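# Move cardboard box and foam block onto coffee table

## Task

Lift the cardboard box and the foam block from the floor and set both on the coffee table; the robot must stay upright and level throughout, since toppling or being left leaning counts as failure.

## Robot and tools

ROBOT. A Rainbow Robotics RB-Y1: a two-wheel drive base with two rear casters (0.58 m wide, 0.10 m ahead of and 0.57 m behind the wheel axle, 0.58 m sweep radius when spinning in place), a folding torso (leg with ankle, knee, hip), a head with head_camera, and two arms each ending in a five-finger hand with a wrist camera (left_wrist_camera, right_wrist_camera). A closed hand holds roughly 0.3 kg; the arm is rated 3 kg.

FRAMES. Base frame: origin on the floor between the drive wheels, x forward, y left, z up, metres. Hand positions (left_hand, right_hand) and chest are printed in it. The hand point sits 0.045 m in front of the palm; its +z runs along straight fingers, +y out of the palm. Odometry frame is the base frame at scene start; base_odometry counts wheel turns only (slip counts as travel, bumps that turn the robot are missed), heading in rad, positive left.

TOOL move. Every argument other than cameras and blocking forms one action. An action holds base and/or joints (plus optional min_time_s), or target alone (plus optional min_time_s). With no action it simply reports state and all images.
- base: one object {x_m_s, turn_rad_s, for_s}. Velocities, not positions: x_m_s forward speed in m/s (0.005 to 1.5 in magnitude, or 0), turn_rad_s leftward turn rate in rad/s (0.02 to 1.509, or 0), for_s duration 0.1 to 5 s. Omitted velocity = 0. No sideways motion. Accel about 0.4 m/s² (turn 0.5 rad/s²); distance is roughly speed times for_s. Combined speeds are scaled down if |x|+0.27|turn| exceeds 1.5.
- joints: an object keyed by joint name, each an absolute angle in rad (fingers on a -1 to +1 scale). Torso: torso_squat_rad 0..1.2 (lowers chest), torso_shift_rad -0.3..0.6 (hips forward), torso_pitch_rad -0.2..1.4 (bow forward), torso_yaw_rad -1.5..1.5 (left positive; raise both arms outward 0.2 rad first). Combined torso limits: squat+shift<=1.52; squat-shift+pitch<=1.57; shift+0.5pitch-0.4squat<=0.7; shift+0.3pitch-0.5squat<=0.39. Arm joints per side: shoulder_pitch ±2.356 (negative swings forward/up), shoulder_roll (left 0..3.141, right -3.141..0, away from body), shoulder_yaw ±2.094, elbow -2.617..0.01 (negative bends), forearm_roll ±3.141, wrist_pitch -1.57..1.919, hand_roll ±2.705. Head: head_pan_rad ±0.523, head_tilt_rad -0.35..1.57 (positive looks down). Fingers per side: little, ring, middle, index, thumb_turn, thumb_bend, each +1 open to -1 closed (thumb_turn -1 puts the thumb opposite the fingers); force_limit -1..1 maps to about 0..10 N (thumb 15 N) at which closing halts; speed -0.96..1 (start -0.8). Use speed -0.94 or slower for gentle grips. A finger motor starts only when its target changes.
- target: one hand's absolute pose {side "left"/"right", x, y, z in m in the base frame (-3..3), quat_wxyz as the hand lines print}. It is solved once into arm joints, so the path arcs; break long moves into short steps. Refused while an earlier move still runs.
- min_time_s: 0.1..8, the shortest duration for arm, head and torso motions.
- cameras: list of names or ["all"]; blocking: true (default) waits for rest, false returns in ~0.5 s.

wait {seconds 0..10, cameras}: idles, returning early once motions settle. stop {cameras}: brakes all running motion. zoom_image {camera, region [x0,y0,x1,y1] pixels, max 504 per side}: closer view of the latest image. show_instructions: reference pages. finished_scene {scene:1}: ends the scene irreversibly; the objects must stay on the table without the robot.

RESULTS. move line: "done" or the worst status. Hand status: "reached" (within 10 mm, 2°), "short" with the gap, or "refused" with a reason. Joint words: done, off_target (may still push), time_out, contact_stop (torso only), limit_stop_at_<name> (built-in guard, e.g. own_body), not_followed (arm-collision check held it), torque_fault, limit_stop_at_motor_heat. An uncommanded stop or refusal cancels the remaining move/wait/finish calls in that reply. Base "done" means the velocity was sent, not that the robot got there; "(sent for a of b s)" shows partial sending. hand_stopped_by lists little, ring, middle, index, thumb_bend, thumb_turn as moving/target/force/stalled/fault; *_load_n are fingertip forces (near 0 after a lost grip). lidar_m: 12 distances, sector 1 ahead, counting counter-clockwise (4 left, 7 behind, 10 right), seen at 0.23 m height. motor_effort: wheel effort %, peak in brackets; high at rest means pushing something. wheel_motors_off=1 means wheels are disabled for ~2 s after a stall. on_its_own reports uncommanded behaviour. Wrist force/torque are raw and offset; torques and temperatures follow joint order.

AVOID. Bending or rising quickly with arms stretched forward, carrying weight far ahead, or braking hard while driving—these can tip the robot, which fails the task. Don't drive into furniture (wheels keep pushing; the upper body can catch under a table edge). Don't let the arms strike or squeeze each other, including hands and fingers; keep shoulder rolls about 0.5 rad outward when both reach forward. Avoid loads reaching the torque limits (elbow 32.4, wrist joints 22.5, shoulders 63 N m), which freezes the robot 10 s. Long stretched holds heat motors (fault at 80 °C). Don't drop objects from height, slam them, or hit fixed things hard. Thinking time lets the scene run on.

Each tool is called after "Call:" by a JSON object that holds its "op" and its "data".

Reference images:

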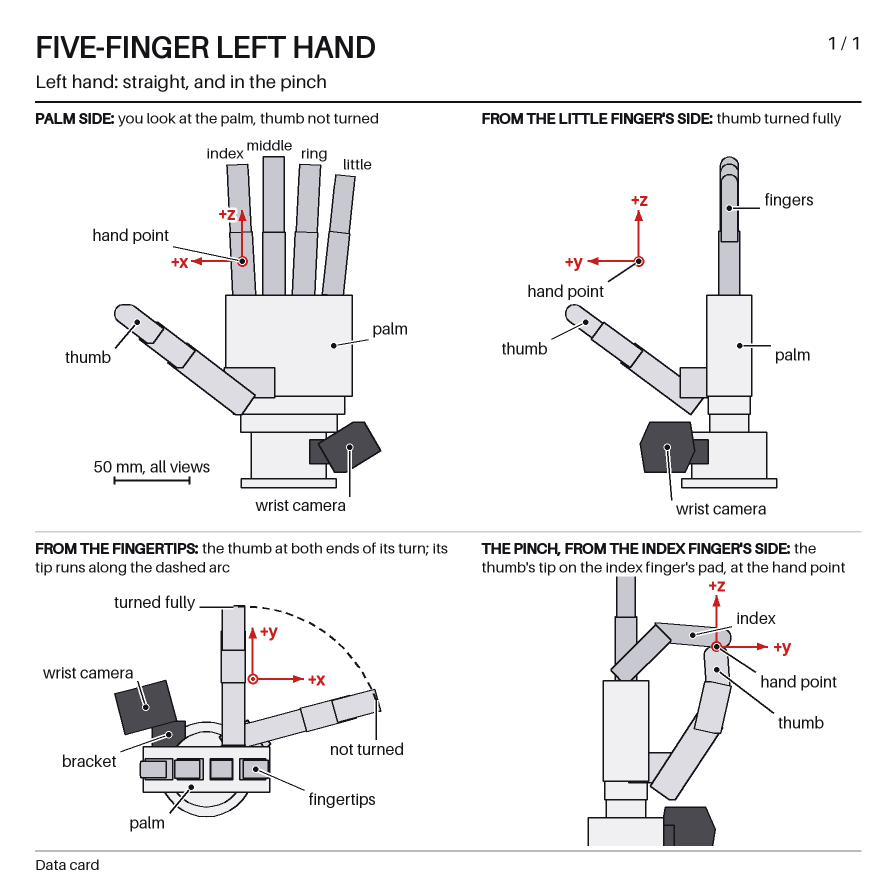

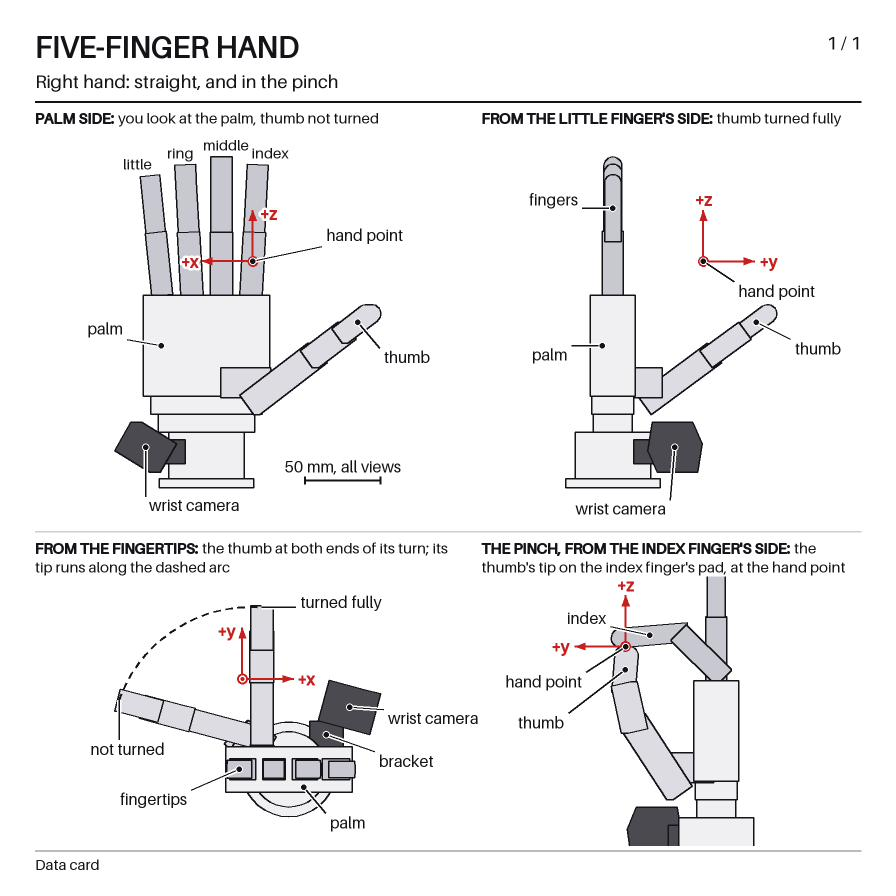

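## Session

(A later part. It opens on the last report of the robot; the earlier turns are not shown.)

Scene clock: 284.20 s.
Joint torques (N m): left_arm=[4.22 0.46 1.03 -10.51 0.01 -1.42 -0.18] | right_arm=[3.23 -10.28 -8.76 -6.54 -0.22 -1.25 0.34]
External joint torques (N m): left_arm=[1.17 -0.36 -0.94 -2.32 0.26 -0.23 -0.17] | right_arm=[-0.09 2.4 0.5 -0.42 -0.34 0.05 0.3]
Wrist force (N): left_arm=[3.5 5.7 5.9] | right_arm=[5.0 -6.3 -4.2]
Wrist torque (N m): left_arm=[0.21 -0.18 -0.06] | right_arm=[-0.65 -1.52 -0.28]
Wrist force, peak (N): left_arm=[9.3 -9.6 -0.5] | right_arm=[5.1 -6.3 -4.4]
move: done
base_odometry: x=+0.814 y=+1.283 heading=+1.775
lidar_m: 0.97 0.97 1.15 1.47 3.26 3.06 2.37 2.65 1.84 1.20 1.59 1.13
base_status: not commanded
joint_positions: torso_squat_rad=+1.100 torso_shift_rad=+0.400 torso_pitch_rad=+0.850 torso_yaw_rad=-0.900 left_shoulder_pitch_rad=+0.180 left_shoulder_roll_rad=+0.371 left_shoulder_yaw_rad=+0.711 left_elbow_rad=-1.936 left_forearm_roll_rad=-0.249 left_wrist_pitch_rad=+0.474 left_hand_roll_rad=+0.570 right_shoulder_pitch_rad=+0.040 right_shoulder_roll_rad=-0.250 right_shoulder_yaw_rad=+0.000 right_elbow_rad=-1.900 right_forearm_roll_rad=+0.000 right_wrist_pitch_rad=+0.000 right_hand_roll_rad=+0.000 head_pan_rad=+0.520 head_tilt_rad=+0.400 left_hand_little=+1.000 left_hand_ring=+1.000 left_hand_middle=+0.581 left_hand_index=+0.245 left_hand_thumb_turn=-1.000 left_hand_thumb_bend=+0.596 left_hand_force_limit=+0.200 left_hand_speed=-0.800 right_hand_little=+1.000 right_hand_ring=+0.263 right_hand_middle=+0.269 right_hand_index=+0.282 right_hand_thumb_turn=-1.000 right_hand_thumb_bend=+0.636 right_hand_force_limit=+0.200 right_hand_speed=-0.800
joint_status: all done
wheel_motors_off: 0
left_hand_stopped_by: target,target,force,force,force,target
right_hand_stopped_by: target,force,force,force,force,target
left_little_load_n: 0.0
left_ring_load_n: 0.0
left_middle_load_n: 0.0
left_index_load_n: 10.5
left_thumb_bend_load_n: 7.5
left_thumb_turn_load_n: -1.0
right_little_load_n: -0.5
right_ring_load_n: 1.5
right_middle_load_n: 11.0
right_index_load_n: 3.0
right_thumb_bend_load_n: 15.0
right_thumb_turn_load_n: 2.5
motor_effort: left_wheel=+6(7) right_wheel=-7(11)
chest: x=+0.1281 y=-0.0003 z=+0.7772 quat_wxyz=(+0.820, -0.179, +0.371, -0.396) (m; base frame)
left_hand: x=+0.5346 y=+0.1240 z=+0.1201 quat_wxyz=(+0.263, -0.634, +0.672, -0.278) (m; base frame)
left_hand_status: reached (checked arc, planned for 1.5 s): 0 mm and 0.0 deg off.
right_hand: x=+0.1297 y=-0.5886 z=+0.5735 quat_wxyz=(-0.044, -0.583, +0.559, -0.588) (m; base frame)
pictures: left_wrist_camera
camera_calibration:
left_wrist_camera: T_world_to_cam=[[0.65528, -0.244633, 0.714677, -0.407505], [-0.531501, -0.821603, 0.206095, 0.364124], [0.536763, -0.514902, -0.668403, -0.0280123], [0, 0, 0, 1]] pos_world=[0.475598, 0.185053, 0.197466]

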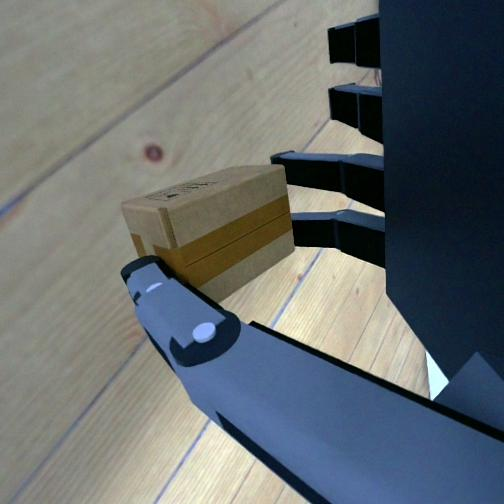

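Call:
{"op": "move", "data": {"joints": {"left_hand_middle": -0.8, "torso_squat_rad": 0.7, "torso_shift_rad": 0.1, "torso_pitch_rad": 0.3, "torso_yaw_rad": 0.0, "head_pan_rad": 0.0, "head_tilt_rad": 0.4}, "cameras": ["left_wrist_camera"], "min_time_s": 3}}

Call:
{"op": "move", "data": {"joints": {"left_shoulder_pitch_rad": 0.04, "left_shoulder_roll_rad": 0.25, "left_shoulder_yaw_rad": 0, "left_elbow_rad": -1.9, "left_forearm_roll_rad": 0, "left_wrist_pitch_rad": 0, "left_hand_roll_rad": 0}, "base": {"turn_rad_s": 0.6, "for_s": 3.353}, "cameras": ["head_camera"], "min_time_s": 2}}

Scene clock: 299.13 s.
Joint torques (N m): left_arm=[0.57 11.53 6.48 -10.41 -0.51 -1.55 0.03] | right_arm=[-5.23 -3.89 -3.07 -10.86 -0.17 -1.86 0.34]
External joint torques (N m): left_arm=[0.71 0.12 0.19 -2.19 0.05 -0.27 0.05] | right_arm=[-0.05 0.53 -0.01 -0.42 -0.37 0.21 0.32]
Wrist force (N): left_arm=[5.6 7.0 2.3] | right_arm=[7.9 -3.8 -5.9]
Wrist torque (N m): left_arm=[0.48 -0.49 0.05] | right_arm=[-0.36 -1.65 -0.04]
Wrist force, peak (N): left_arm=[5.3 7.3 4.7] | right_arm=[8.0 -4.3 -6.1]
move: off_target
base_odometry: x=+0.814 y=+1.283 heading=+1.775
lidar_m: 0.97 0.96 1.14 1.46 3.26 3.06 2.38 2.64 1.84 1.21 1.57 1.13
base_status: not commanded
joint_positions: torso_squat_rad=+0.700 torso_shift_rad=+0.100 torso_pitch_rad=+0.300 torso_yaw_rad=+0.000 left_shoulder_pitch_rad=+0.180 left_shoulder_roll_rad=+0.371 left_shoulder_yaw_rad=+0.711 left_elbow_rad=-1.936 left_forearm_roll_rad=-0.249 left_wrist_pitch_rad=+0.474 left_hand_roll_rad=+0.570 right_shoulder_pitch_rad=+0.040 right_shoulder_roll_rad=-0.250 right_shoulder_yaw_rad=+0.000 right_elbow_rad=-1.900 right_forearm_roll_rad=+0.000 right_wrist_pitch_rad=+0.000 right_hand_roll_rad=+0.000 head_pan_rad=+0.000 head_tilt_rad=+0.400 left_hand_little=+1.000 left_hand_ring=+1.000 left_hand_middle=+0.271 left_hand_index=+0.245 left_hand_thumb_turn=-1.000 left_hand_thumb_bend=+0.597 left_hand_force_limit=+0.200 left_hand_speed=-0.800 right_hand_little=+1.000 right_hand_ring=+0.263 right_hand_middle=+0.269 right_hand_index=+0.282 right_hand_thumb_turn=-1.000 right_hand_thumb_bend=+0.636 right_hand_force_limit=+0.200 right_hand_speed=-0.800
joint_status: left_hand_middle off_target (ended at +0.271, target -0.800); the others done
wheel_motors_off: 0
left_hand_stopped_by: target,target,force,force,force,target
right_hand_stopped_by: target,force,force,force,force,target
left_little_load_n: 0.0
left_ring_load_n: 0.0
left_middle_load_n: 11.0
left_index_load_n: 4.0
left_thumb_bend_load_n: 12.5
left_thumb_turn_load_n: 4.0
right_little_load_n: 0.0
right_ring_load_n: 2.0
right_middle_load_n: 11.0
right_index_load_n: 3.0
right_thumb_bend_load_n: 15.0
right_thumb_turn_load_n: 2.0
motor_effort: left_wheel=+8(8) right_wheel=-7(12)
chest: x=-0.0832 y=-0.0004 z=+1.1088 quat_wxyz=(+0.989, +0.000, +0.149, +0.000) (m; base frame)
left_hand: x=+0.2386 y=+0.6738 z=+0.8754 quat_wxyz=(+0.644, -0.665, +0.352, -0.142) (m; base frame)
right_hand: x=+0.4094 y=-0.2451 z=+0.8173 quat_wxyz=(+0.451, -0.575, +0.422, -0.536) (m; base frame)
pictures: left_wrist_camera
camera_calibration:
left_wrist_camera: T_world_to_cam=[[0.405404, -0.234113, 0.883651, -0.714285], [0.236789, -0.906763, -0.348871, 0.862718], [0.882937, 0.350673, -0.31217, -0.0587694], [0, 0, 0, 1]] pos_world=[0.137181, 0.635666, 0.91381]

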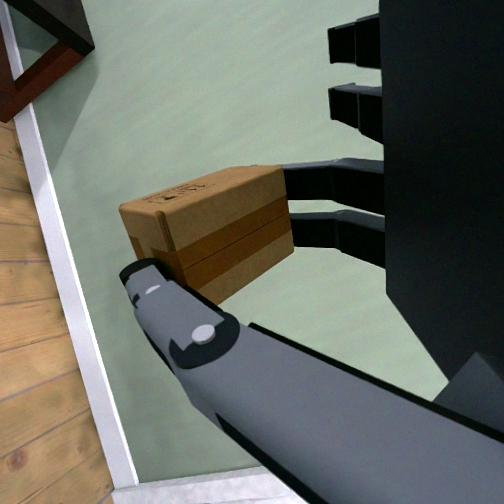

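Scene clock: 304.03 s.
Joint torques (N m): left_arm=[-5.95 2.45 2.1 -10.45 0.43 -2.47 0.07] | right_arm=[-5.16 -4.16 -2.89 -10.96 -0.2 -1.76 0.24]
External joint torques (N m): left_arm=[-0.92 -1.09 -0.6 -0.88 0.36 -0.59 0.09] | right_arm=[0.03 0.26 0.17 -0.51 -0.4 0.31 0.23]
Wrist force (N): left_arm=[5.0 7.5 2.0] | right_arm=[7.8 -3.9 -6.0]
Wrist torque (N m): left_arm=[0.56 -0.35 0.01] | right_arm=[-0.38 -1.63 -0.06]
Wrist force, peak (N): left_arm=[5.5 7.9 2.4] | right_arm=[8.2 -4.0 -6.2]
move: done
base_odometry: x=+0.814 y=+1.283 heading=-2.488
lidar_m: 3.26 3.21 2.37 2.62 1.92 1.18 1.56 1.20 0.99 0.98 1.11 1.47
base_status: done (sent for 3.37 of 3.37 s)
joint_positions: torso_squat_rad=+0.700 torso_shift_rad=+0.100 torso_pitch_rad=+0.300 torso_yaw_rad=+0.000 left_shoulder_pitch_rad=+0.040 left_shoulder_roll_rad=+0.250 left_shoulder_yaw_rad=+0.000 left_elbow_rad=-1.900 left_forearm_roll_rad=+0.000 left_wrist_pitch_rad=+0.000 left_hand_roll_rad=+0.000 right_shoulder_pitch_rad=+0.040 right_shoulder_roll_rad=-0.250 right_shoulder_yaw_rad=+0.000 right_elbow_rad=-1.900 right_forearm_roll_rad=+0.000 right_wrist_pitch_rad=+0.000 right_hand_roll_rad=+0.000 head_pan_rad=+0.000 head_tilt_rad=+0.400 left_hand_little=+1.000 left_hand_ring=+1.000 left_hand_middle=+0.271 left_hand_index=+0.245 left_hand_thumb_turn=-1.000 left_hand_thumb_bend=+0.597 left_hand_force_limit=+0.200 left_hand_speed=-0.800 right_hand_little=+1.000 right_hand_ring=+0.263 right_hand_middle=+0.269 right_hand_index=+0.282 right_hand_thumb_turn=-1.000 right_hand_thumb_bend=+0.636 right_hand_force_limit=+0.200 right_hand_speed=-0.800
joint_status: all done
wheel_motors_off: 0
left_hand_stopped_by: target,target,force,force,force,target
right_hand_stopped_by: target,force,force,force,force,target
left_little_load_n: 0.0
left_ring_load_n: 0.0
left_middle_load_n: 11.0
left_index_load_n: 4.0
left_thumb_bend_load_n: 12.5
left_thumb_turn_load_n: 4.0
right_little_load_n: 0.0
right_ring_load_n: 2.0
right_middle_load_n: 11.0
right_index_load_n: 2.5
right_thumb_bend_load_n: 15.0
right_thumb_turn_load_n: 2.0
motor_effort: left_wheel=+1(19) right_wheel=+6(21)
chest: x=-0.0832 y=-0.0004 z=+1.1088 quat_wxyz=(+0.989, +0.000, +0.149, +0.000) (m; base frame)
left_hand: x=+0.4094 y=+0.2447 z=+0.8176 quat_wxyz=(+0.537, -0.421, +0.576, -0.451) (m; base frame)
right_hand: x=+0.4094 y=-0.2451 z=+0.8173 quat_wxyz=(+0.451, -0.575, +0.422, -0.536) (m; base frame)
pictures: head_camera
camera_calibration:
head_camera: T_world_to_cam=[[0.0109752, -0.999499, 0.0296724, -0.0422946], [-0.667346, -0.0294202, -0.744166, 1.02542], [0.744667, -0.0116344, -0.667335, 0.814492], [0, 0, 0, 1]] pos_world=[0.0782466, -0.0026294, 1.30787]

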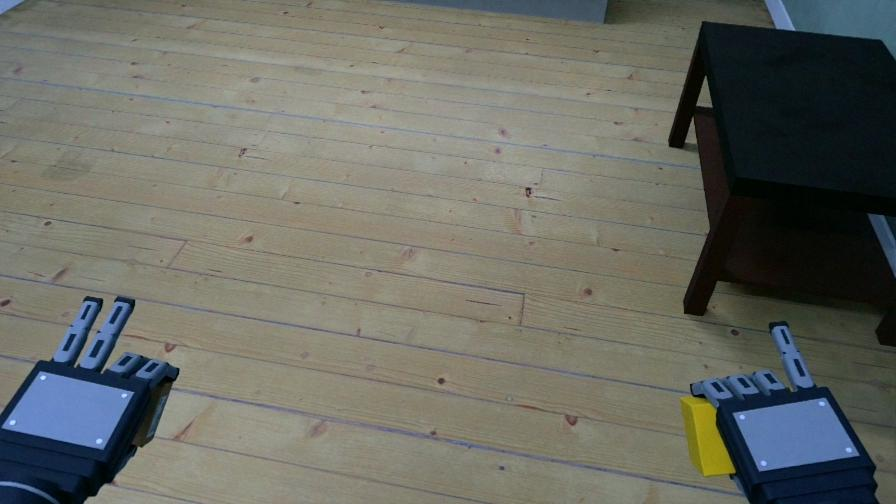

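Call:
{"op": "move", "data": {"base": {"x_m_s": 0.4, "for_s": 4.7}}}

Call:
{"op": "move", "data": {"base": {"turn_rad_s": -0.6, "for_s": 3.0}, "cameras": ["head_camera"]}}

Scene clock: 315.50 s.
Joint torques (N m): left_arm=[-5.02 3.15 2.04 -10.68 0.51 -2.47 0.29] | right_arm=[-4.89 -4.03 -2.92 -10.99 -0.13 -1.84 0.32]
External joint torques (N m): left_arm=[0.01 -0.39 -0.66 -1.11 0.44 -0.59 0.31] | right_arm=[0.29 0.39 0.14 -0.55 -0.33 0.24 0.3]
Wrist force (N): left_arm=[5.0 7.5 2.2] | right_arm=[7.8 -4.0 -6.1]
Wrist torque (N m): left_arm=[0.55 -0.35 0.00] | right_arm=[-0.39 -1.63 -0.06]
Wrist force, peak (N): left_arm=[5.0 7.8 2.2] | right_arm=[8.0 -4.0 -6.7]
move: done
base_odometry: x=-0.679 y=+0.140 heading=-2.488
lidar_m: 1.40 1.55 2.31 2.06 2.44 3.26 2.94 1.64 0.83 1.31 0.84 1.42
base_status: done (sent for 4.7 of 4.7 s)
joint_positions: torso_squat_rad=+0.700 torso_shift_rad=+0.100 torso_pitch_rad=+0.300 torso_yaw_rad=+0.000 left_shoulder_pitch_rad=+0.040 left_shoulder_roll_rad=+0.250 left_shoulder_yaw_rad=+0.000 left_elbow_rad=-1.900 left_forearm_roll_rad=+0.000 left_wrist_pitch_rad=+0.000 left_hand_roll_rad=+0.000 right_shoulder_pitch_rad=+0.040 right_shoulder_roll_rad=-0.250 right_shoulder_yaw_rad=+0.000 right_elbow_rad=-1.900 right_forearm_roll_rad=+0.000 right_wrist_pitch_rad=+0.000 right_hand_roll_rad=+0.000 head_pan_rad=+0.000 head_tilt_rad=+0.400 left_hand_little=+1.000 left_hand_ring=+1.000 left_hand_middle=+0.271 left_hand_index=+0.245 left_hand_thumb_turn=-1.000 left_hand_thumb_bend=+0.597 left_hand_force_limit=+0.200 left_hand_speed=-0.800 right_hand_little=+1.000 right_hand_ring=+0.263 right_hand_middle=+0.269 right_hand_index=+0.282 right_hand_thumb_turn=-1.000 right_hand_thumb_bend=+0.636 right_hand_force_limit=+0.200 right_hand_speed=-0.800
joint_status: not commanded
wheel_motors_off: 0
left_hand_stopped_by: target,target,force,force,force,target
right_hand_stopped_by: target,force,force,force,force,target
left_little_load_n: 0.5
left_ring_load_n: 0.0
left_middle_load_n: 11.0
left_index_load_n: 4.0
left_thumb_bend_load_n: 12.5
left_thumb_turn_load_n: 4.0
right_little_load_n: -0.5
right_ring_load_n: 2.0
right_middle_load_n: 11.0
right_index_load_n: 3.0
right_thumb_bend_load_n: 15.0
right_thumb_turn_load_n: 2.5
motor_effort: left_wheel=+1(19) right_wheel=-2(32)
chest: x=-0.0830 y=-0.0004 z=+1.1088 quat_wxyz=(+0.989, +0.000, +0.149, +0.000) (m; base frame)
left_hand: x=+0.4096 y=+0.2447 z=+0.8176 quat_wxyz=(+0.536, -0.421, +0.576, -0.451) (m; base frame)
right_hand: x=+0.4095 y=-0.2451 z=+0.8173 quat_wxyz=(+0.451, -0.575, +0.422, -0.536) (m; base frame)
pictures: none

Scene clock: 320.07 s.
Joint torques (N m): left_arm=[-5.35 3.37 2.17 -10.53 0.41 -2.74 0.11] | right_arm=[-4.54 -3.77 -2.9 -10.94 -0.11 -1.8 0.35]
External joint torques (N m): left_arm=[-0.32 -0.17 -0.53 -0.96 0.34 -0.86 0.13] | right_arm=[0.65 0.66 0.16 -0.5 -0.32 0.27 0.33]
Wrist force (N): left_arm=[5.3 6.8 1.9] | right_arm=[8.0 -4.1 -5.9]
Wrist torque (N m): left_arm=[0.48 -0.42 0.03] | right_arm=[-0.40 -1.66 -0.06]
Wrist force, peak (N): left_arm=[5.1 7.6 2.3] | right_arm=[8.3 -4.1 -6.1]
move: done
base_odometry: x=-0.679 y=+0.140 heading=+1.995
lidar_m: 1.29 0.86 1.49 1.41 1.45 1.91 2.29 2.08 3.14 2.96 1.99 0.82
base_status: done (sent for 3 of 3 s)
joint_positions: torso_squat_rad=+0.700 torso_shift_rad=+0.100 torso_pitch_rad=+0.300 torso_yaw_rad=+0.000 left_shoulder_pitch_rad=+0.040 left_shoulder_roll_rad=+0.250 left_shoulder_yaw_rad=+0.000 left_elbow_rad=-1.900 left_forearm_roll_rad=+0.000 left_wrist_pitch_rad=+0.000 left_hand_roll_rad=+0.000 right_shoulder_pitch_rad=+0.040 right_shoulder_roll_rad=-0.250 right_shoulder_yaw_rad=+0.000 right_elbow_rad=-1.900 right_forearm_roll_rad=+0.000 right_wrist_pitch_rad=+0.000 right_hand_roll_rad=+0.000 head_pan_rad=+0.000 head_tilt_rad=+0.400 left_hand_little=+1.000 left_hand_ring=+1.000 left_hand_middle=+0.271 left_hand_index=+0.245 left_hand_thumb_turn=-1.000 left_hand_thumb_bend=+0.597 left_hand_force_limit=+0.200 left_hand_speed=-0.800 right_hand_little=+1.000 right_hand_ring=+0.263 right_hand_middle=+0.269 right_hand_index=+0.282 right_hand_thumb_turn=-1.000 right_hand_thumb_bend=+0.636 right_hand_force_limit=+0.200 right_hand_speed=-0.800
joint_status: not commanded
wheel_motors_off: 0
left_hand_stopped_by: target,target,force,force,force,target
right_hand_stopped_by: target,force,force,force,force,target
left_little_load_n: 0.0
left_ring_load_n: 0.0
left_middle_load_n: 11.5
left_index_load_n: 4.0
left_thumb_bend_load_n: 12.5
left_thumb_turn_load_n: 3.5
right_little_load_n: 0.0
right_ring_load_n: 2.0
right_middle_load_n: 11.0
right_index_load_n: 2.5
right_thumb_bend_load_n: 15.0
right_thumb_turn_load_n: 2.5
motor_effort: left_wheel=+5(18) right_wheel=+2(24)
chest: x=-0.0830 y=-0.0004 z=+1.1088 quat_wxyz=(+0.989, +0.000, +0.149, +0.000) (m; base frame)
left_hand: x=+0.4096 y=+0.2447 z=+0.8176 quat_wxyz=(+0.536, -0.421, +0.576, -0.451) (m; base frame)
right_hand: x=+0.4095 y=-0.2451 z=+0.8173 quat_wxyz=(+0.451, -0.575, +0.422, -0.536) (m; base frame)
pictures: head_camera
camera_calibration:
head_camera: T_world_to_cam=[[0.0109825, -0.999499, 0.0296705, -0.0422949], [-0.667507, -0.0294211, -0.744022, 1.02537], [0.744523, -0.011634, -0.667496, 0.814564], [0, 0, 0, 1]] pos_world=[0.0784468, -0.0026294, 1.30787]

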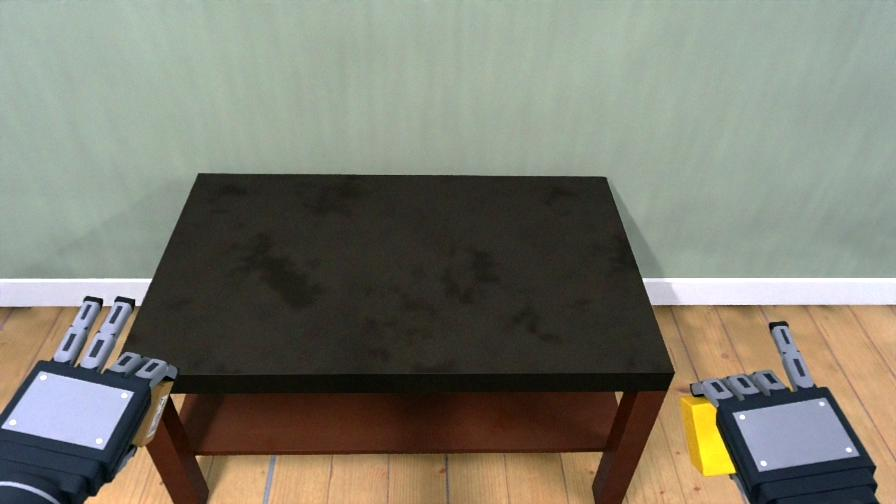

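Call:
{"op": "move", "data": {"base": {"x_m_s": 0.3, "for_s": 1.45}, "joints": {"head_tilt_rad": 0.6}, "cameras": ["head_camera"]}}

Call:
{"op": "move", "data": {"joints": {"torso_squat_rad": 0.9, "torso_shift_rad": 0.15, "torso_pitch_rad": 0.4}, "min_time_s": 1}}

Call:
{"op": "move", "data": {"target": {"side": "right", "x": 0.47, "y": -0.2, "z": 0.6, "quat_wxyz": [0.2812, -0.6789, 0.6267, -0.2596]}, "min_time_s": 2}}

Call:
{"op": "move", "data": {"target": {"side": "left", "x": 0.47, "y": 0.18, "z": 0.6, "quat_wxyz": [0.2628, -0.6344, 0.6716, -0.2782]}, "min_time_s": 2, "cameras": ["all"]}}

Scene clock: 332.37 s.
Joint torques (N m): left_arm=[-4.25 3.43 2.28 -10.7 0.51 -2.33 0.23] | right_arm=[-4.83 -3.94 -3.04 -10.86 -0.16 -1.9 0.21]
External joint torques (N m): left_arm=[0.78 -0.11 -0.42 -1.13 0.44 -0.45 0.25] | right_arm=[0.35 0.49 0.01 -0.41 -0.37 0.17 0.19]
Wrist force (N): left_arm=[4.7 7.1 1.9] | right_arm=[7.8 -4.1 -6.0]
Wrist torque (N m): left_arm=[0.53 -0.31 -0.01] | right_arm=[-0.40 -1.63 -0.05]
Wrist force, peak (N): left_arm=[5.4 7.8 1.8] | right_arm=[8.1 -4.0 -6.1]
move: done
base_odometry: x=-0.860 y=+0.541 heading=+1.995
lidar_m: 0.88 0.90 0.53 1.44 1.47 1.94 2.73 2.50 3.47 3.00 0.45 0.45
base_status: done (sent for 1.47 of 1.47 s)
joint_positions: torso_squat_rad=+0.700 torso_shift_rad=+0.100 torso_pitch_rad=+0.300 torso_yaw_rad=+0.000 left_shoulder_pitch_rad=+0.040 left_shoulder_roll_rad=+0.250 left_shoulder_yaw_rad=+0.000 left_elbow_rad=-1.900 left_forearm_roll_rad=+0.000 left_wrist_pitch_rad=+0.000 left_hand_roll_rad=+0.000 right_shoulder_pitch_rad=+0.040 right_shoulder_roll_rad=-0.250 right_shoulder_yaw_rad=+0.000 right_elbow_rad=-1.900 right_forearm_roll_rad=+0.000 right_wrist_pitch_rad=+0.000 right_hand_roll_rad=+0.000 head_pan_rad=+0.000 head_tilt_rad=+0.600 left_hand_little=+1.000 left_hand_ring=+1.000 left_hand_middle=+0.271 left_hand_index=+0.245 left_hand_thumb_turn=-1.000 left_hand_thumb_bend=+0.597 left_hand_force_limit=+0.200 left_hand_speed=-0.800 right_hand_little=+1.000 right_hand_ring=+0.263 right_hand_middle=+0.269 right_hand_index=+0.282 right_hand_thumb_turn=-1.000 right_hand_thumb_bend=+0.636 right_hand_force_limit=+0.200 right_hand_speed=-0.800
joint_status: all done
wheel_motors_off: 0
left_hand_stopped_by: target,target,force,force,force,target
right_hand_stopped_by: target,force,force,force,force,target
left_little_load_n: 0.0
left_ring_load_n: 0.0
left_middle_load_n: 11.0
left_index_load_n: 4.0
left_thumb_bend_load_n: 12.5
left_thumb_turn_load_n: 4.0
right_little_load_n: 0.0
right_ring_load_n: 1.5
right_middle_load_n: 11.0
right_index_load_n: 2.5
right_thumb_bend_load_n: 15.0
right_thumb_turn_load_n: 2.5
motor_effort: left_wheel=-2(25) right_wheel=+0(24)
chest: x=-0.0830 y=-0.0004 z=+1.1088 quat_wxyz=(+0.989, +0.000, +0.150, +0.000) (m; base frame)
left_hand: x=+0.4096 y=+0.2447 z=+0.8176 quat_wxyz=(+0.536, -0.421, +0.576, -0.451) (m; base frame)
right_hand: x=+0.4095 y=-0.2451 z=+0.8173 quat_wxyz=(+0.451, -0.575, +0.422, -0.536) (m; base frame)
pictures: head_camera
camera_calibration:
head_camera: T_world_to_cam=[[0.0168565, -0.999499, 0.0267985, -0.0385785], [-0.801981, -0.029522, -0.59662, 0.834303], [0.597112, -0.011435, -0.802076, 0.988176], [0, 0, 0, 1]] pos_world=[0.0796936, -0.00262916, 1.29139]

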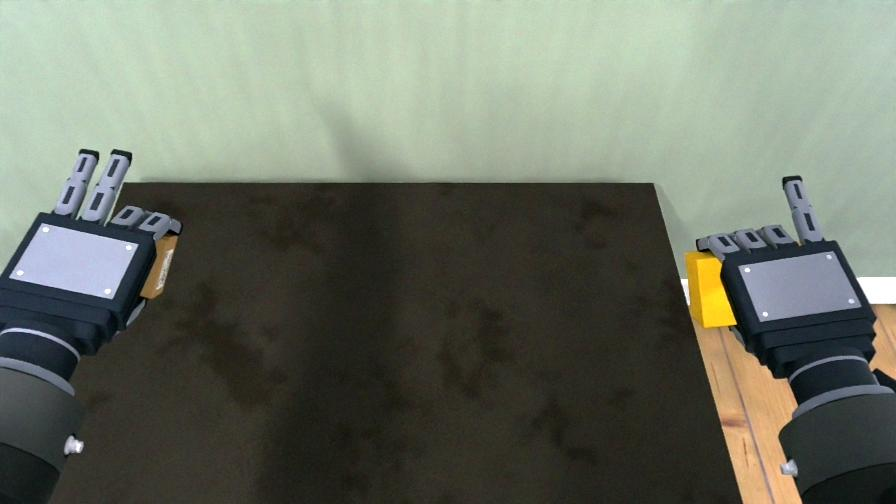

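Scene clock: 333.67 s.
Joint torques (N m): left_arm=[-2.75 2.36 2.95 -11.23 0.41 -2.56 -0.01] | right_arm=[-3.23 -3.77 -3.06 -10.77 -0.18 -1.83 0.3]
External joint torques (N m): left_arm=[0.54 -1.06 0.34 -1.82 0.34 -0.69 0.01] | right_arm=[-0.06 0.5 -0.06 -0.52 -0.39 0.24 0.29]
Wrist force (N): left_arm=[4.6 7.4 2.3] | right_arm=[7.9 -4.0 -5.4]
Wrist torque (N m): left_arm=[0.55 -0.30 -0.02] | right_arm=[-0.40 -1.66 -0.06]
Wrist force, peak (N): left_arm=[5.2 8.4 2.2] | right_arm=[7.9 -4.4 -6.2]
move: done
base_odometry: x=-0.860 y=+0.541 heading=+1.995
lidar_m: 0.88 0.90 0.53 1.43 1.48 1.95 2.73 2.50 3.45 3.00 0.45 0.46
base_status: not commanded
joint_positions: torso_squat_rad=+0.900 torso_shift_rad=+0.150 torso_pitch_rad=+0.400 torso_yaw_rad=+0.000 left_shoulder_pitch_rad=+0.040 left_shoulder_roll_rad=+0.250 left_shoulder_yaw_rad=+0.000 left_elbow_rad=-1.900 left_forearm_roll_rad=+0.000 left_wrist_pitch_rad=+0.000 left_hand_roll_rad=+0.000 right_shoulder_pitch_rad=+0.040 right_shoulder_roll_rad=-0.250 right_shoulder_yaw_rad=+0.000 right_elbow_rad=-1.900 right_forearm_roll_rad=+0.000 right_wrist_pitch_rad=+0.000 right_hand_roll_rad=+0.000 head_pan_rad=+0.000 head_tilt_rad=+0.600 left_hand_little=+1.000 left_hand_ring=+1.000 left_hand_middle=+0.271 left_hand_index=+0.245 left_hand_thumb_turn=-1.000 left_hand_thumb_bend=+0.597 left_hand_force_limit=+0.200 left_hand_speed=-0.800 right_hand_little=+1.000 right_hand_ring=+0.263 right_hand_middle=+0.269 right_hand_index=+0.282 right_hand_thumb_turn=-1.000 right_hand_thumb_bend=+0.636 right_hand_force_limit=+0.200 right_hand_speed=-0.800
joint_status: all done
wheel_motors_off: 0
left_hand_stopped_by: target,target,force,force,force,target
right_hand_stopped_by: target,force,force,force,force,target
left_little_load_n: 0.0
left_ring_load_n: 0.0
left_middle_load_n: 11.0
left_index_load_n: 4.0
left_thumb_bend_load_n: 12.5
left_thumb_turn_load_n: 3.5
right_little_load_n: 0.0
right_ring_load_n: 2.0
right_middle_load_n: 11.0
right_index_load_n: 3.0
right_thumb_bend_load_n: 15.0
right_thumb_turn_load_n: 2.5
motor_effort: left_wheel=-3(3) right_wheel=+2(5)
chest: x=-0.0424 y=-0.0003 z=+0.9957 quat_wxyz=(+0.980, +0.000, +0.199, +0.000) (m; base frame)
left_hand: x=+0.4186 y=+0.2447 z=+0.6567 quat_wxyz=(+0.507, -0.443, +0.602, -0.429) (m; base frame)
right_hand: x=+0.4186 y=-0.2451 z=+0.6564 quat_wxyz=(+0.429, -0.602, +0.444, -0.507) (m; base frame)
pictures: none

Scene clock: 336.00 s.
Joint torques (N m): left_arm=[-3.13 3.17 2.57 -10.76 0.56 -2.21 0.13] | right_arm=[-13.99 -6.66 -4.38 -9.48 -0.04 -1.13 -0.15]
External joint torques (N m): left_arm=[0.16 -0.25 -0.04 -1.36 0.49 -0.34 0.15] | right_arm=[-0.35 -0.73 -1.47 0.43 -0.38 0.38 -0.16]
Wrist force (N): left_arm=[4.6 7.4 2.9] | right_arm=[9.7 -5.4 -2.0]
Wrist torque (N m): left_arm=[0.48 -0.25 -0.04] | right_arm=[-0.67 -1.91 -0.18]
Wrist force, peak (N): left_arm=[4.7 7.9 3.1] | right_arm=[9.7 -5.7 -2.1]
move: done
base_odometry: x=-0.860 y=+0.541 heading=+1.995
lidar_m: 0.88 0.90 0.53 1.43 1.47 1.93 2.73 2.50 3.47 3.00 0.45 0.45
base_status: not commanded
joint_positions: torso_squat_rad=+0.900 torso_shift_rad=+0.150 torso_pitch_rad=+0.400 torso_yaw_rad=+0.000 left_shoulder_pitch_rad=+0.040 left_shoulder_roll_rad=+0.250 left_shoulder_yaw_rad=+0.000 left_elbow_rad=-1.900 left_forearm_roll_rad=+0.000 left_wrist_pitch_rad=+0.000 left_hand_roll_rad=+0.000 right_shoulder_pitch_rad=-0.559 right_shoulder_roll_rad=-0.286 right_shoulder_yaw_rad=-0.035 right_elbow_rad=-1.667 right_forearm_roll_rad=-0.181 right_wrist_pitch_rad=+1.019 right_hand_roll_rad=-0.108 head_pan_rad=+0.000 head_tilt_rad=+0.600 left_hand_little=+1.000 left_hand_ring=+1.000 left_hand_middle=+0.271 left_hand_index=+0.245 left_hand_thumb_turn=-1.000 left_hand_thumb_bend=+0.597 left_hand_force_limit=+0.200 left_hand_speed=-0.800 right_hand_little=+1.000 right_hand_ring=+0.263 right_hand_middle=+0.269 right_hand_index=+0.282 right_hand_thumb_turn=-1.000 right_hand_thumb_bend=+0.636 right_hand_force_limit=+0.200 right_hand_speed=-0.800
joint_status: all done
wheel_motors_off: 0
left_hand_stopped_by: target,target,force,force,force,target
right_hand_stopped_by: target,force,force,force,force,target
left_little_load_n: 0.0
left_ring_load_n: 0.0
left_middle_load_n: 11.0
left_index_load_n: 4.0
left_thumb_bend_load_n: 12.5
left_thumb_turn_load_n: 4.0
right_little_load_n: 0.0
right_ring_load_n: 2.0
right_middle_load_n: 11.0
right_index_load_n: 2.5
right_thumb_bend_load_n: 15.0
right_thumb_turn_load_n: 2.5
motor_effort: left_wheel=-2(3) right_wheel=+3(4)
chest: x=-0.0424 y=-0.0003 z=+0.9957 quat_wxyz=(+0.980, +0.000, +0.199, +0.000) (m; base frame)
left_hand: x=+0.4186 y=+0.2447 z=+0.6567 quat_wxyz=(+0.507, -0.443, +0.602, -0.429) (m; base frame)
right_hand: x=+0.4698 y=-0.1998 z=+0.6004 quat_wxyz=(+0.282, -0.679, +0.627, -0.260) (m; base frame)
right_hand_status: reached (checked arc, planned for 2.0 s): 0 mm and 0.1 deg off.
pictures: none

Scene clock: 338.33 s.
Joint torques (N m): left_arm=[-13.43 2.48 2.45 -10.23 0.23 -1.77 0.17] | right_arm=[-14.13 -6.75 -4.43 -9.64 -0.01 -1.05 -0.02]
External joint torques (N m): left_arm=[-0.95 -1.04 0.79 -0.95 0.3 -0.38 0.17] | right_arm=[-0.49 -0.81 -1.52 0.27 -0.35 0.45 -0.03]
Wrist force (N): left_arm=[3.2 6.2 5.6] | right_arm=[9.4 -5.5 -2.1]
Wrist torque (N m): left_arm=[0.38 -0.12 0.16] | right_arm=[-0.69 -1.87 -0.19]
Wrist force, peak (N): left_arm=[4.0 7.3 5.0] | right_arm=[9.7 -5.6 -2.3]
move: done
base_odometry: x=-0.860 y=+0.541 heading=+1.995
lidar_m: 0.89 0.90 0.53 1.44 1.47 1.94 2.73 2.51 3.46 2.98 0.45 0.45
base_status: not commanded
joint_positions: torso_squat_rad=+0.900 torso_shift_rad=+0.150 torso_pitch_rad=+0.400 torso_yaw_rad=+0.000 left_shoulder_pitch_rad=-0.570 left_shoulder_roll_rad=+0.190 left_shoulder_yaw_rad=+0.054 left_elbow_rad=-1.674 left_forearm_roll_rad=+0.083 left_wrist_pitch_rad=+1.038 left_hand_roll_rad=+0.106 right_shoulder_pitch_rad=-0.559 right_shoulder_roll_rad=-0.286 right_shoulder_yaw_rad=-0.035 right_elbow_rad=-1.667 right_forearm_roll_rad=-0.181 right_wrist_pitch_rad=+1.019 right_hand_roll_rad=-0.108 head_pan_rad=+0.000 head_tilt_rad=+0.600 left_hand_little=+1.000 left_hand_ring=+1.000 left_hand_middle=+0.271 left_hand_index=+0.245 left_hand_thumb_turn=-1.000 left_hand_thumb_bend=+0.597 left_hand_force_limit=+0.200 left_hand_speed=-0.800 right_hand_little=+1.000 right_hand_ring=+0.263 right_hand_middle=+0.269 right_hand_index=+0.282 right_hand_thumb_turn=-1.000 right_hand_thumb_bend=+0.636 right_hand_force_limit=+0.200 right_hand_speed=-0.800
joint_status: all done
wheel_motors_off: 0
left_hand_stopped_by: target,target,force,force,force,target
right_hand_stopped_by: target,force,force,force,force,target
left_little_load_n: 0.0
left_ring_load_n: 0.0
left_middle_load_n: 11.0
left_index_load_n: 4.5
left_thumb_bend_load_n: 12.0
left_thumb_turn_load_n: 4.0
right_little_load_n: 0.0
right_ring_load_n: 2.0
right_middle_load_n: 11.0
right_index_load_n: 3.0
right_thumb_bend_load_n: 14.5
right_thumb_turn_load_n: 2.5
motor_effort: left_wheel=-1(2) right_wheel=+3(4)
chest: x=-0.0424 y=-0.0003 z=+0.9957 quat_wxyz=(+0.980, +0.000, +0.199, +0.000) (m; base frame)
left_hand: x=+0.4696 y=+0.1801 z=+0.6002 quat_wxyz=(+0.263, -0.634, +0.671, -0.278) (m; base frame)
left_hand_status: reached (checked arc, planned for 2.0 s): 0 mm and 0.1 deg off.
right_hand: x=+0.4698 y=-0.1998 z=+0.6004 quat_wxyz=(+0.281, -0.679, +0.627, -0.260) (m; base frame)
pictures: head_camera, left_wrist_camera, right_wrist_camera
camera_calibration:
head_camera: T_world_to_cam=[[0.0194466, -0.999499, 0.024983, -0.0343152], [-0.857511, -0.0295222, -0.513618, 0.714421], [0.514098, -0.0114351, -0.857655, 0.925011], [0, 0, 0, 1]] pos_world=[0.137745, -0.00262916, 1.16114]
left_wrist_camera: T_world_to_cam=[[0.65486, -0.244661, 0.715052, -0.69445], [-0.531471, -0.821755, 0.205563, 0.277088], [0.537304, -0.514644, -0.668165, 0.356283], [0, 0, 0, 1]] pos_world=[0.410599, 0.241153, 0.677665]
right_wrist_camera: T_world_to_cam=[[-0.664135, -0.318353, -0.676443, 0.651304], [-0.593184, 0.775099, 0.217608, 0.300574], [0.455035, 0.545777, -0.703613, 0.434787], [0, 0, 0, 1]] pos_world=[0.413007, -0.262926, 0.681085]

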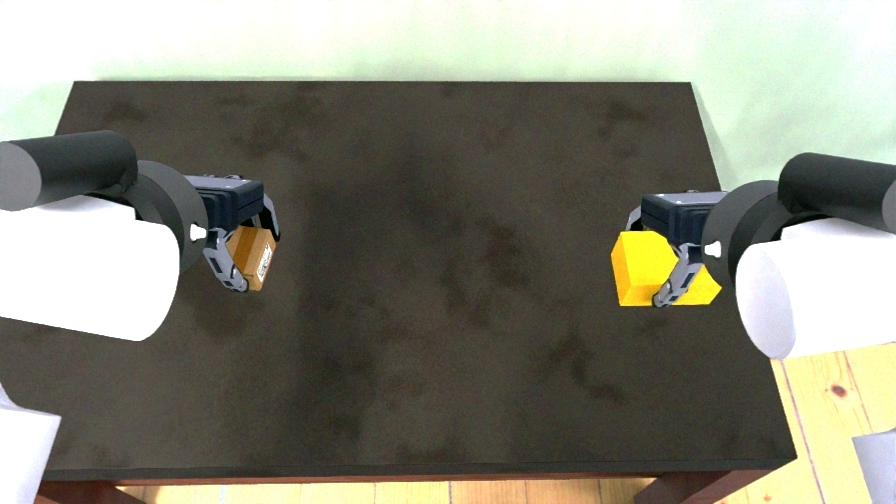

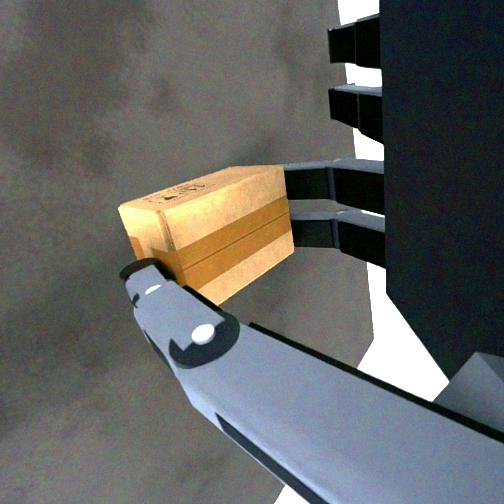

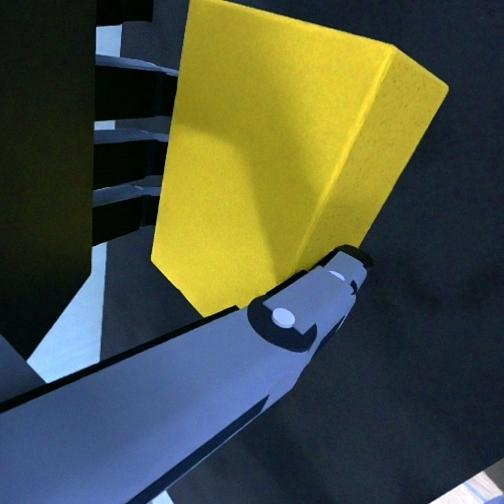

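Call:
{"op": "move", "data": {"target": {"side": "right", "x": 0.47, "y": -0.2, "z": 0.476, "quat_wxyz": [0.2812, -0.6789, 0.6267, -0.2596]}, "min_time_s": 1.8}}

Call:
{"op": "move", "data": {"target": {"side": "left", "x": 0.47, "y": 0.18, "z": 0.476, "quat_wxyz": [0.2628, -0.6344, 0.6716, -0.2782]}, "min_time_s": 1.8, "cameras": ["all"]}}

Call:
{"op": "zoom_image", "data": {"camera": "head_camera", "region": [180, 150, 380, 400]}}

Call:
{"op": "zoom_image", "data": {"camera": "head_camera", "region": [540, 200, 740, 400]}}

Scene clock: 346.40 s.
Joint torques (N m): left_arm=[-13.19 3.3 2.13 -10.41 0.16 -1.45 0.44] | right_arm=[-5.69 4.99 4.66 2.16 -1.75 1.93 0.03]
External joint torques (N m): left_arm=[-0.68 -0.22 0.47 -1.13 0.23 -0.05 0.45] | right_arm=[8.53 10.74 6.68 11.46 -1.99 3.46 0.02]
Wrist force (N): left_arm=[3.4 6.2 5.4] | right_arm=[19.5 -23.9 -38.0]
Wrist torque (N m): left_arm=[0.39 -0.13 0.15] | right_arm=[0.22 -0.61 -0.40]
Wrist force, peak (N): left_arm=[3.7 6.7 5.7] | right_arm=[10.8 -26.4 -56.0]
move: done
base_odometry: x=-0.860 y=+0.541 heading=+1.995
lidar_m: 0.88 0.91 0.54 1.44 1.47 1.94 2.73 2.50 3.47 2.98 0.45 0.45
base_status: not commanded
joint_positions: torso_squat_rad=+0.900 torso_shift_rad=+0.149 torso_pitch_rad=+0.398 torso_yaw_rad=+0.000 left_shoulder_pitch_rad=-0.570 left_shoulder_roll_rad=+0.190 left_shoulder_yaw_rad=+0.054 left_elbow_rad=-1.674 left_forearm_roll_rad=+0.083 left_wrist_pitch_rad=+1.038 left_hand_roll_rad=+0.106 right_shoulder_pitch_rad=-0.629 right_shoulder_roll_rad=-0.237 right_shoulder_yaw_rad=-0.009 right_elbow_rad=-1.105 right_forearm_roll_rad=-0.182 right_wrist_pitch_rad=+0.521 right_hand_roll_rad=-0.041 head_pan_rad=+0.000 head_tilt_rad=+0.600 left_hand_little=+1.000 left_hand_ring=+1.000 left_hand_middle=+0.271 left_hand_index=+0.245 left_hand_thumb_turn=-1.000 left_hand_thumb_bend=+0.597 left_hand_force_limit=+0.200 left_hand_speed=-0.800 right_hand_little=+1.000 right_hand_ring=+0.263 right_hand_middle=+0.267 right_hand_index=+0.282 right_hand_thumb_turn=-1.000 right_hand_thumb_bend=+0.638 right_hand_force_limit=+0.200 right_hand_speed=-0.800
joint_status: all done
wheel_motors_off: 0
left_hand_stopped_by: target,target,force,force,force,target
right_hand_stopped_by: target,force,force,force,force,target
left_little_load_n: 0.0
left_ring_load_n: 0.0
left_middle_load_n: 11.5
left_index_load_n: 4.5
left_thumb_bend_load_n: 12.5
left_thumb_turn_load_n: 3.5
right_little_load_n: 0.0
right_ring_load_n: 0.0
right_middle_load_n: -1.0
right_index_load_n: 0.5
right_thumb_bend_load_n: 19.5
right_thumb_turn_load_n: 4.0
motor_effort: left_wheel=-2(2) right_wheel=+11(13)
chest: x=-0.0432 y=-0.0002 z=+0.9959 quat_wxyz=(+0.980, +0.000, +0.198, +0.000) (m; base frame)
left_hand: x=+0.4695 y=+0.1799 z=+0.6012 quat_wxyz=(+0.264, -0.634, +0.671, -0.279) (m; base frame)
right_hand: x=+0.4728 y=-0.2017 z=+0.4799 quat_wxyz=(+0.283, -0.678, +0.626, -0.263) (m; base frame)
right_hand_status: reached (checked arc, planned for 1.8 s): 5 mm and 0.5 deg off.
pictures: none

Scene clock: 348.53 s.
Joint torques (N m): left_arm=[-6.45 -3.62 -2.46 0.11 1.55 0.69 0.4] | right_arm=[-6.54 4.81 4.79 -0.83 -1.97 1.9 -0.08]
External joint torques (N m): left_arm=[6.52 -7.17 -3.63 8.84 1.56 2.09 0.41] | right_arm=[7.7 10.57 6.81 8.47 -2.2 3.43 -0.09]
Wrist force (N): left_arm=[-3.7 -7.6 -23.9] | right_arm=[20.5 -20.7 -27.5]
Wrist torque (N m): left_arm=[1.10 -1.17 0.21] | right_arm=[0.08 -0.79 -0.32]
Wrist force, peak (N): left_arm=[1.6 -11.9 -42.3] | right_arm=[19.6 -23.7 -38.0]
move: done
base_odometry: x=-0.860 y=+0.541 heading=+1.995
lidar_m: 0.88 0.91 0.53 1.43 1.47 1.94 2.73 2.50 3.46 2.99 0.45 0.46
base_status: not commanded
joint_positions: torso_squat_rad=+0.900 torso_shift_rad=+0.149 torso_pitch_rad=+0.398 torso_yaw_rad=+0.000 left_shoulder_pitch_rad=-0.636 left_shoulder_roll_rad=+0.161 left_shoulder_yaw_rad=+0.045 left_elbow_rad=-1.107 left_forearm_roll_rad=+0.064 left_wrist_pitch_rad=+0.532 left_hand_roll_rad=+0.091 right_shoulder_pitch_rad=-0.629 right_shoulder_roll_rad=-0.237 right_shoulder_yaw_rad=-0.009 right_elbow_rad=-1.104 right_forearm_roll_rad=-0.182 right_wrist_pitch_rad=+0.521 right_hand_roll_rad=-0.041 head_pan_rad=+0.000 head_tilt_rad=+0.600 left_hand_little=+1.000 left_hand_ring=+1.000 left_hand_middle=+0.270 left_hand_index=+0.244 left_hand_thumb_turn=-1.000 left_hand_thumb_bend=+0.600 left_hand_force_limit=+0.200 left_hand_speed=-0.800 right_hand_little=+1.000 right_hand_ring=+0.263 right_hand_middle=+0.268 right_hand_index=+0.282 right_hand_thumb_turn=-1.000 right_hand_thumb_bend=+0.638 right_hand_force_limit=+0.200 right_hand_speed=-0.800
joint_status: all done
wheel_motors_off: 0
left_hand_stopped_by: target,target,force,force,force,target
right_hand_stopped_by: target,force,force,force,force,target
left_little_load_n: 0.0
left_ring_load_n: 0.0
left_middle_load_n: 1.0
left_index_load_n: 0.0
left_thumb_bend_load_n: 17.0
left_thumb_turn_load_n: 7.5
right_little_load_n: 0.0
right_ring_load_n: 0.0
right_middle_load_n: 3.5
right_index_load_n: 1.5
right_thumb_bend_load_n: 17.0
right_thumb_turn_load_n: 2.5
motor_effort: left_wheel=+0(3) right_wheel=+8(12)
chest: x=-0.0436 y=-0.0003 z=+0.9960 quat_wxyz=(+0.980, +0.000, +0.197, +0.000) (m; base frame)
left_hand: x=+0.4719 y=+0.1811 z=+0.4786 quat_wxyz=(+0.265, -0.634, +0.671, -0.279) (m; base frame)
left_hand_status: reached (checked arc, planned for 1.8 s): 3 mm and 0.3 deg off.
right_hand: x=+0.4725 y=-0.2017 z=+0.4800 quat_wxyz=(+0.283, -0.678, +0.626, -0.263) (m; base frame)
pictures: head_camera, left_wrist_camera, right_wrist_camera
camera_calibration:
head_camera: T_world_to_cam=[[0.0191942, -0.999499, 0.0251513, -0.0343637], [-0.856201, -0.0294219, -0.515804, 0.71574], [0.516286, -0.0116341, -0.856337, 0.924746], [0, 0, 0, 1]] pos_world=[0.136044, -0.00252939, 1.16194]
left_wrist_camera: T_world_to_cam=[[0.651514, -0.24532, 0.717877, -0.608336], [-0.532174, -0.82218, 0.202015, 0.306266], [0.540666, -0.513651, -0.666215, 0.271555], [0, 0, 0, 1]] pos_world=[0.412506, 0.242054, 0.555755]
right_wrist_camera: T_world_to_cam=[[-0.659596, -0.319142, -0.680501, 0.570687], [-0.593965, 0.77613, 0.211728, 0.333292], [0.460586, 0.543849, -0.701491, 0.345827], [0, 0, 0, 1]] pos_world=[0.415103, -0.264625, 0.560381]

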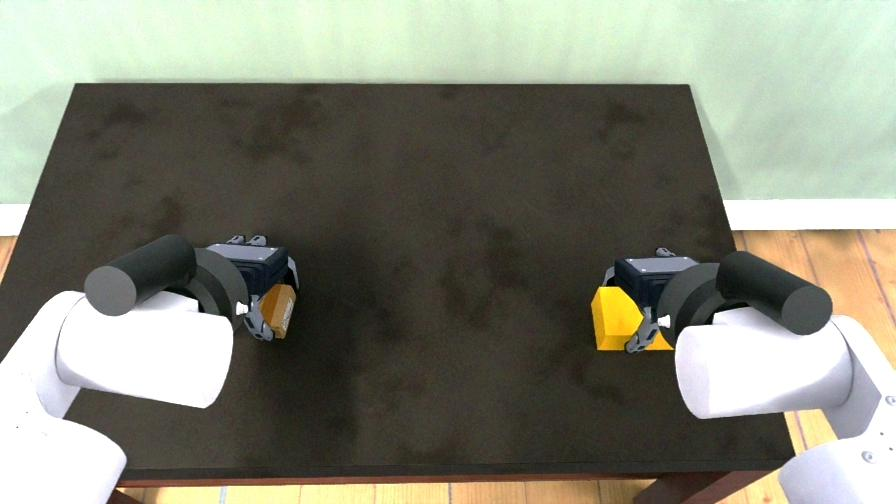

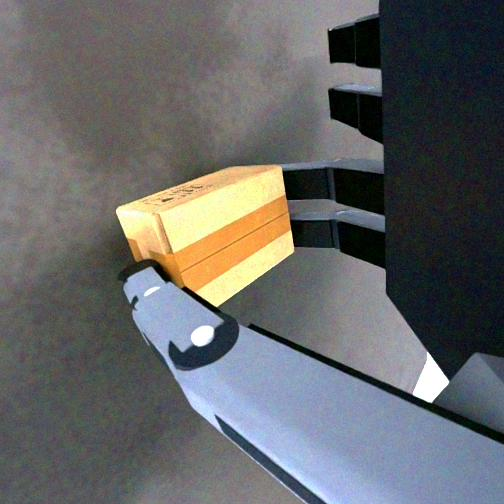

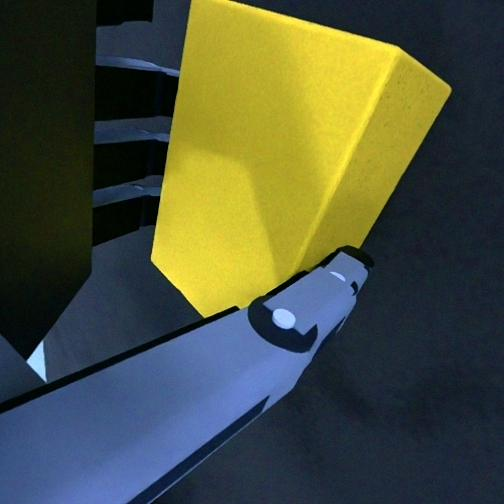

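Scaled by 2.016 from the camera's 896x504 image, which has a finer 1280x720 frame.

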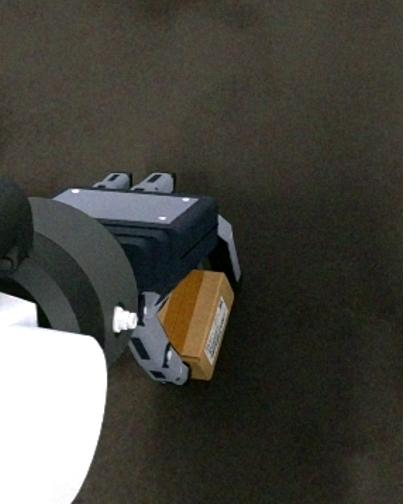

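Scaled by 2.520 from the camera's 896x504 image, which has a finer 1280x720 frame.

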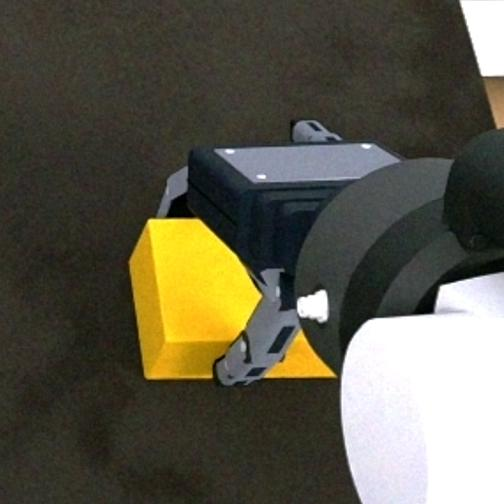

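Call:
{"op": "move", "data": {"target": {"side": "right", "x": 0.47, "y": -0.2, "z": 0.486, "quat_wxyz": [0.2812, -0.6789, 0.6267, -0.2596]}, "min_time_s": 0.8}}

Call:
{"op": "move", "data": {"target": {"side": "left", "x": 0.47, "y": 0.18, "z": 0.484, "quat_wxyz": [0.2628, -0.6344, 0.6716, -0.2782]}, "min_time_s": 0.8}}

Scene clock: 352.93 s.
Joint torques (N m): left_arm=[-6.14 -3.81 -2.35 0.52 1.25 1.38 0.22] | right_arm=[-12.82 -6.25 -1.97 -10.56 -0.24 -0.93 -0.13]
External joint torques (N m): left_arm=[6.82 -7.37 -3.52 9.25 1.25 2.78 0.23] | right_arm=[1.32 -0.58 0.09 -1.16 -0.48 0.59 -0.14]
Wrist force (N): left_arm=[-1.3 -10.9 -31.6] | right_arm=[9.2 -5.6 -2.1]
Wrist torque (N m): left_arm=[1.20 -1.19 0.29] | right_arm=[-0.70 -1.85 -0.21]
Wrist force, peak (N): left_arm=[-1.2 -11.0 -32.2] | right_arm=[20.7 -20.8 -27.8]
move: done
base_odometry: x=-0.860 y=+0.541 heading=+1.995
lidar_m: 0.88 0.91 0.53 1.44 1.47 1.93 2.73 2.50 3.47 3.00 0.45 0.45
base_status: not commanded
joint_positions: torso_squat_rad=+0.900 torso_shift_rad=+0.149 torso_pitch_rad=+0.398 torso_yaw_rad=+0.000 left_shoulder_pitch_rad=-0.637 left_shoulder_roll_rad=+0.161 left_shoulder_yaw_rad=+0.045 left_elbow_rad=-1.107 left_forearm_roll_rad=+0.064 left_wrist_pitch_rad=+0.532 left_hand_roll_rad=+0.091 right_shoulder_pitch_rad=-0.618 right_shoulder_roll_rad=-0.237 right_shoulder_yaw_rad=-0.009 right_elbow_rad=-1.146 right_forearm_roll_rad=-0.182 right_wrist_pitch_rad=+0.559 right_hand_roll_rad=-0.045 head_pan_rad=+0.000 head_tilt_rad=+0.600 left_hand_little=+1.000 left_hand_ring=+1.000 left_hand_middle=+0.270 left_hand_index=+0.244 left_hand_thumb_turn=-1.000 left_hand_thumb_bend=+0.600 left_hand_force_limit=+0.200 left_hand_speed=-0.800 right_hand_little=+1.000 right_hand_ring=+0.263 right_hand_middle=+0.269 right_hand_index=+0.282 right_hand_thumb_turn=-1.000 right_hand_thumb_bend=+0.638 right_hand_force_limit=+0.200 right_hand_speed=-0.800
joint_status: all done
wheel_motors_off: 0
left_hand_stopped_by: target,target,force,force,force,target
right_hand_stopped_by: target,force,force,force,force,target
left_little_load_n: 0.0
left_ring_load_n: 0.0
left_middle_load_n: -2.0
left_index_load_n: 0.0
left_thumb_bend_load_n: 19.0
left_thumb_turn_load_n: 8.0
right_little_load_n: 0.0
right_ring_load_n: 1.5
right_middle_load_n: 10.5
right_index_load_n: 3.0
right_thumb_bend_load_n: 14.5
right_thumb_turn_load_n: 2.0
motor_effort: left_wheel=+1(1) right_wheel=+4(10)
chest: x=-0.0434 y=-0.0004 z=+0.9959 quat_wxyz=(+0.980, +0.001, +0.198, +0.000) (m; base frame)
left_hand: x=+0.4721 y=+0.1812 z=+0.4786 quat_wxyz=(+0.265, -0.634, +0.671, -0.279) (m; base frame)
right_hand: x=+0.4706 y=-0.1996 z=+0.4852 quat_wxyz=(+0.282, -0.679, +0.627, -0.259) (m; base frame)
right_hand_status: reached (checked arc, planned for 0.8 s): 1 mm and 0.1 deg off.
pictures: none

Scene clock: 354.07 s.
Joint torques (N m): left_arm=[-11.74 3.24 0.39 -10.91 0.51 -1.63 0.15] | right_arm=[-12.84 -5.93 -1.57 -10.64 -0.21 -0.88 0.03]
External joint torques (N m): left_arm=[1.1 -0.25 -0.79 -2.11 0.51 -0.24 0.16] | right_arm=[1.25 -0.26 0.49 -1.25 -0.45 0.64 0.02]
Wrist force (N): left_arm=[4.0 6.6 5.8] | right_arm=[9.2 -5.7 -2.2]
Wrist torque (N m): left_arm=[0.43 -0.24 -0.04] | right_arm=[-0.71 -1.83 -0.21]
Wrist force, peak (N): left_arm=[-1.5 -10.6 -31.9] | right_arm=[9.5 -5.7 -2.1]
move: done
base_odometry: x=-0.860 y=+0.541 heading=+1.995
lidar_m: 0.88 0.90 0.53 1.44 1.48 1.94 2.73 2.49 3.48 2.99 0.44 0.45
base_status: not commanded
joint_positions: torso_squat_rad=+0.900 torso_shift_rad=+0.150 torso_pitch_rad=+0.400 torso_yaw_rad=+0.000 left_shoulder_pitch_rad=-0.626 left_shoulder_roll_rad=+0.160 left_shoulder_yaw_rad=+0.044 left_elbow_rad=-1.145 left_forearm_roll_rad=+0.066 left_wrist_pitch_rad=+0.565 left_hand_roll_rad=+0.091 right_shoulder_pitch_rad=-0.618 right_shoulder_roll_rad=-0.237 right_shoulder_yaw_rad=-0.009 right_elbow_rad=-1.146 right_forearm_roll_rad=-0.182 right_wrist_pitch_rad=+0.559 right_hand_roll_rad=-0.045 head_pan_rad=+0.000 head_tilt_rad=+0.600 left_hand_little=+1.000 left_hand_ring=+1.000 left_hand_middle=+0.271 left_hand_index=+0.244 left_hand_thumb_turn=-1.000 left_hand_thumb_bend=+0.600 left_hand_force_limit=+0.200 left_hand_speed=-0.800 right_hand_little=+1.000 right_hand_ring=+0.263 right_hand_middle=+0.269 right_hand_index=+0.282 right_hand_thumb_turn=-1.000 right_hand_thumb_bend=+0.638 right_hand_force_limit=+0.200 right_hand_speed=-0.800
joint_status: all done
wheel_motors_off: 0
left_hand_stopped_by: target,target,force,force,force,target
right_hand_stopped_by: target,force,force,force,force,target
left_little_load_n: 0.0
left_ring_load_n: 0.0
left_middle_load_n: 10.5
left_index_load_n: 5.0
left_thumb_bend_load_n: 12.0
left_thumb_turn_load_n: 3.5
right_little_load_n: 0.0
right_ring_load_n: 1.5
right_middle_load_n: 10.5
right_index_load_n: 3.0
right_thumb_bend_load_n: 14.5
right_thumb_turn_load_n: 2.0
motor_effort: left_wheel=+0(1) right_wheel=+3(7)
chest: x=-0.0427 y=-0.0004 z=+0.9958 quat_wxyz=(+0.980, +0.000, +0.198, +0.000) (m; base frame)
left_hand: x=+0.4703 y=+0.1801 z=+0.4825 quat_wxyz=(+0.262, -0.635, +0.672, -0.278) (m; base frame)
left_hand_status: reached (checked arc, planned for 0.8 s): 2 mm and 0.1 deg off.
right_hand: x=+0.4705 y=-0.1997 z=+0.4842 quat_wxyz=(+0.281, -0.679, +0.627, -0.259) (m; base frame)
pictures: none


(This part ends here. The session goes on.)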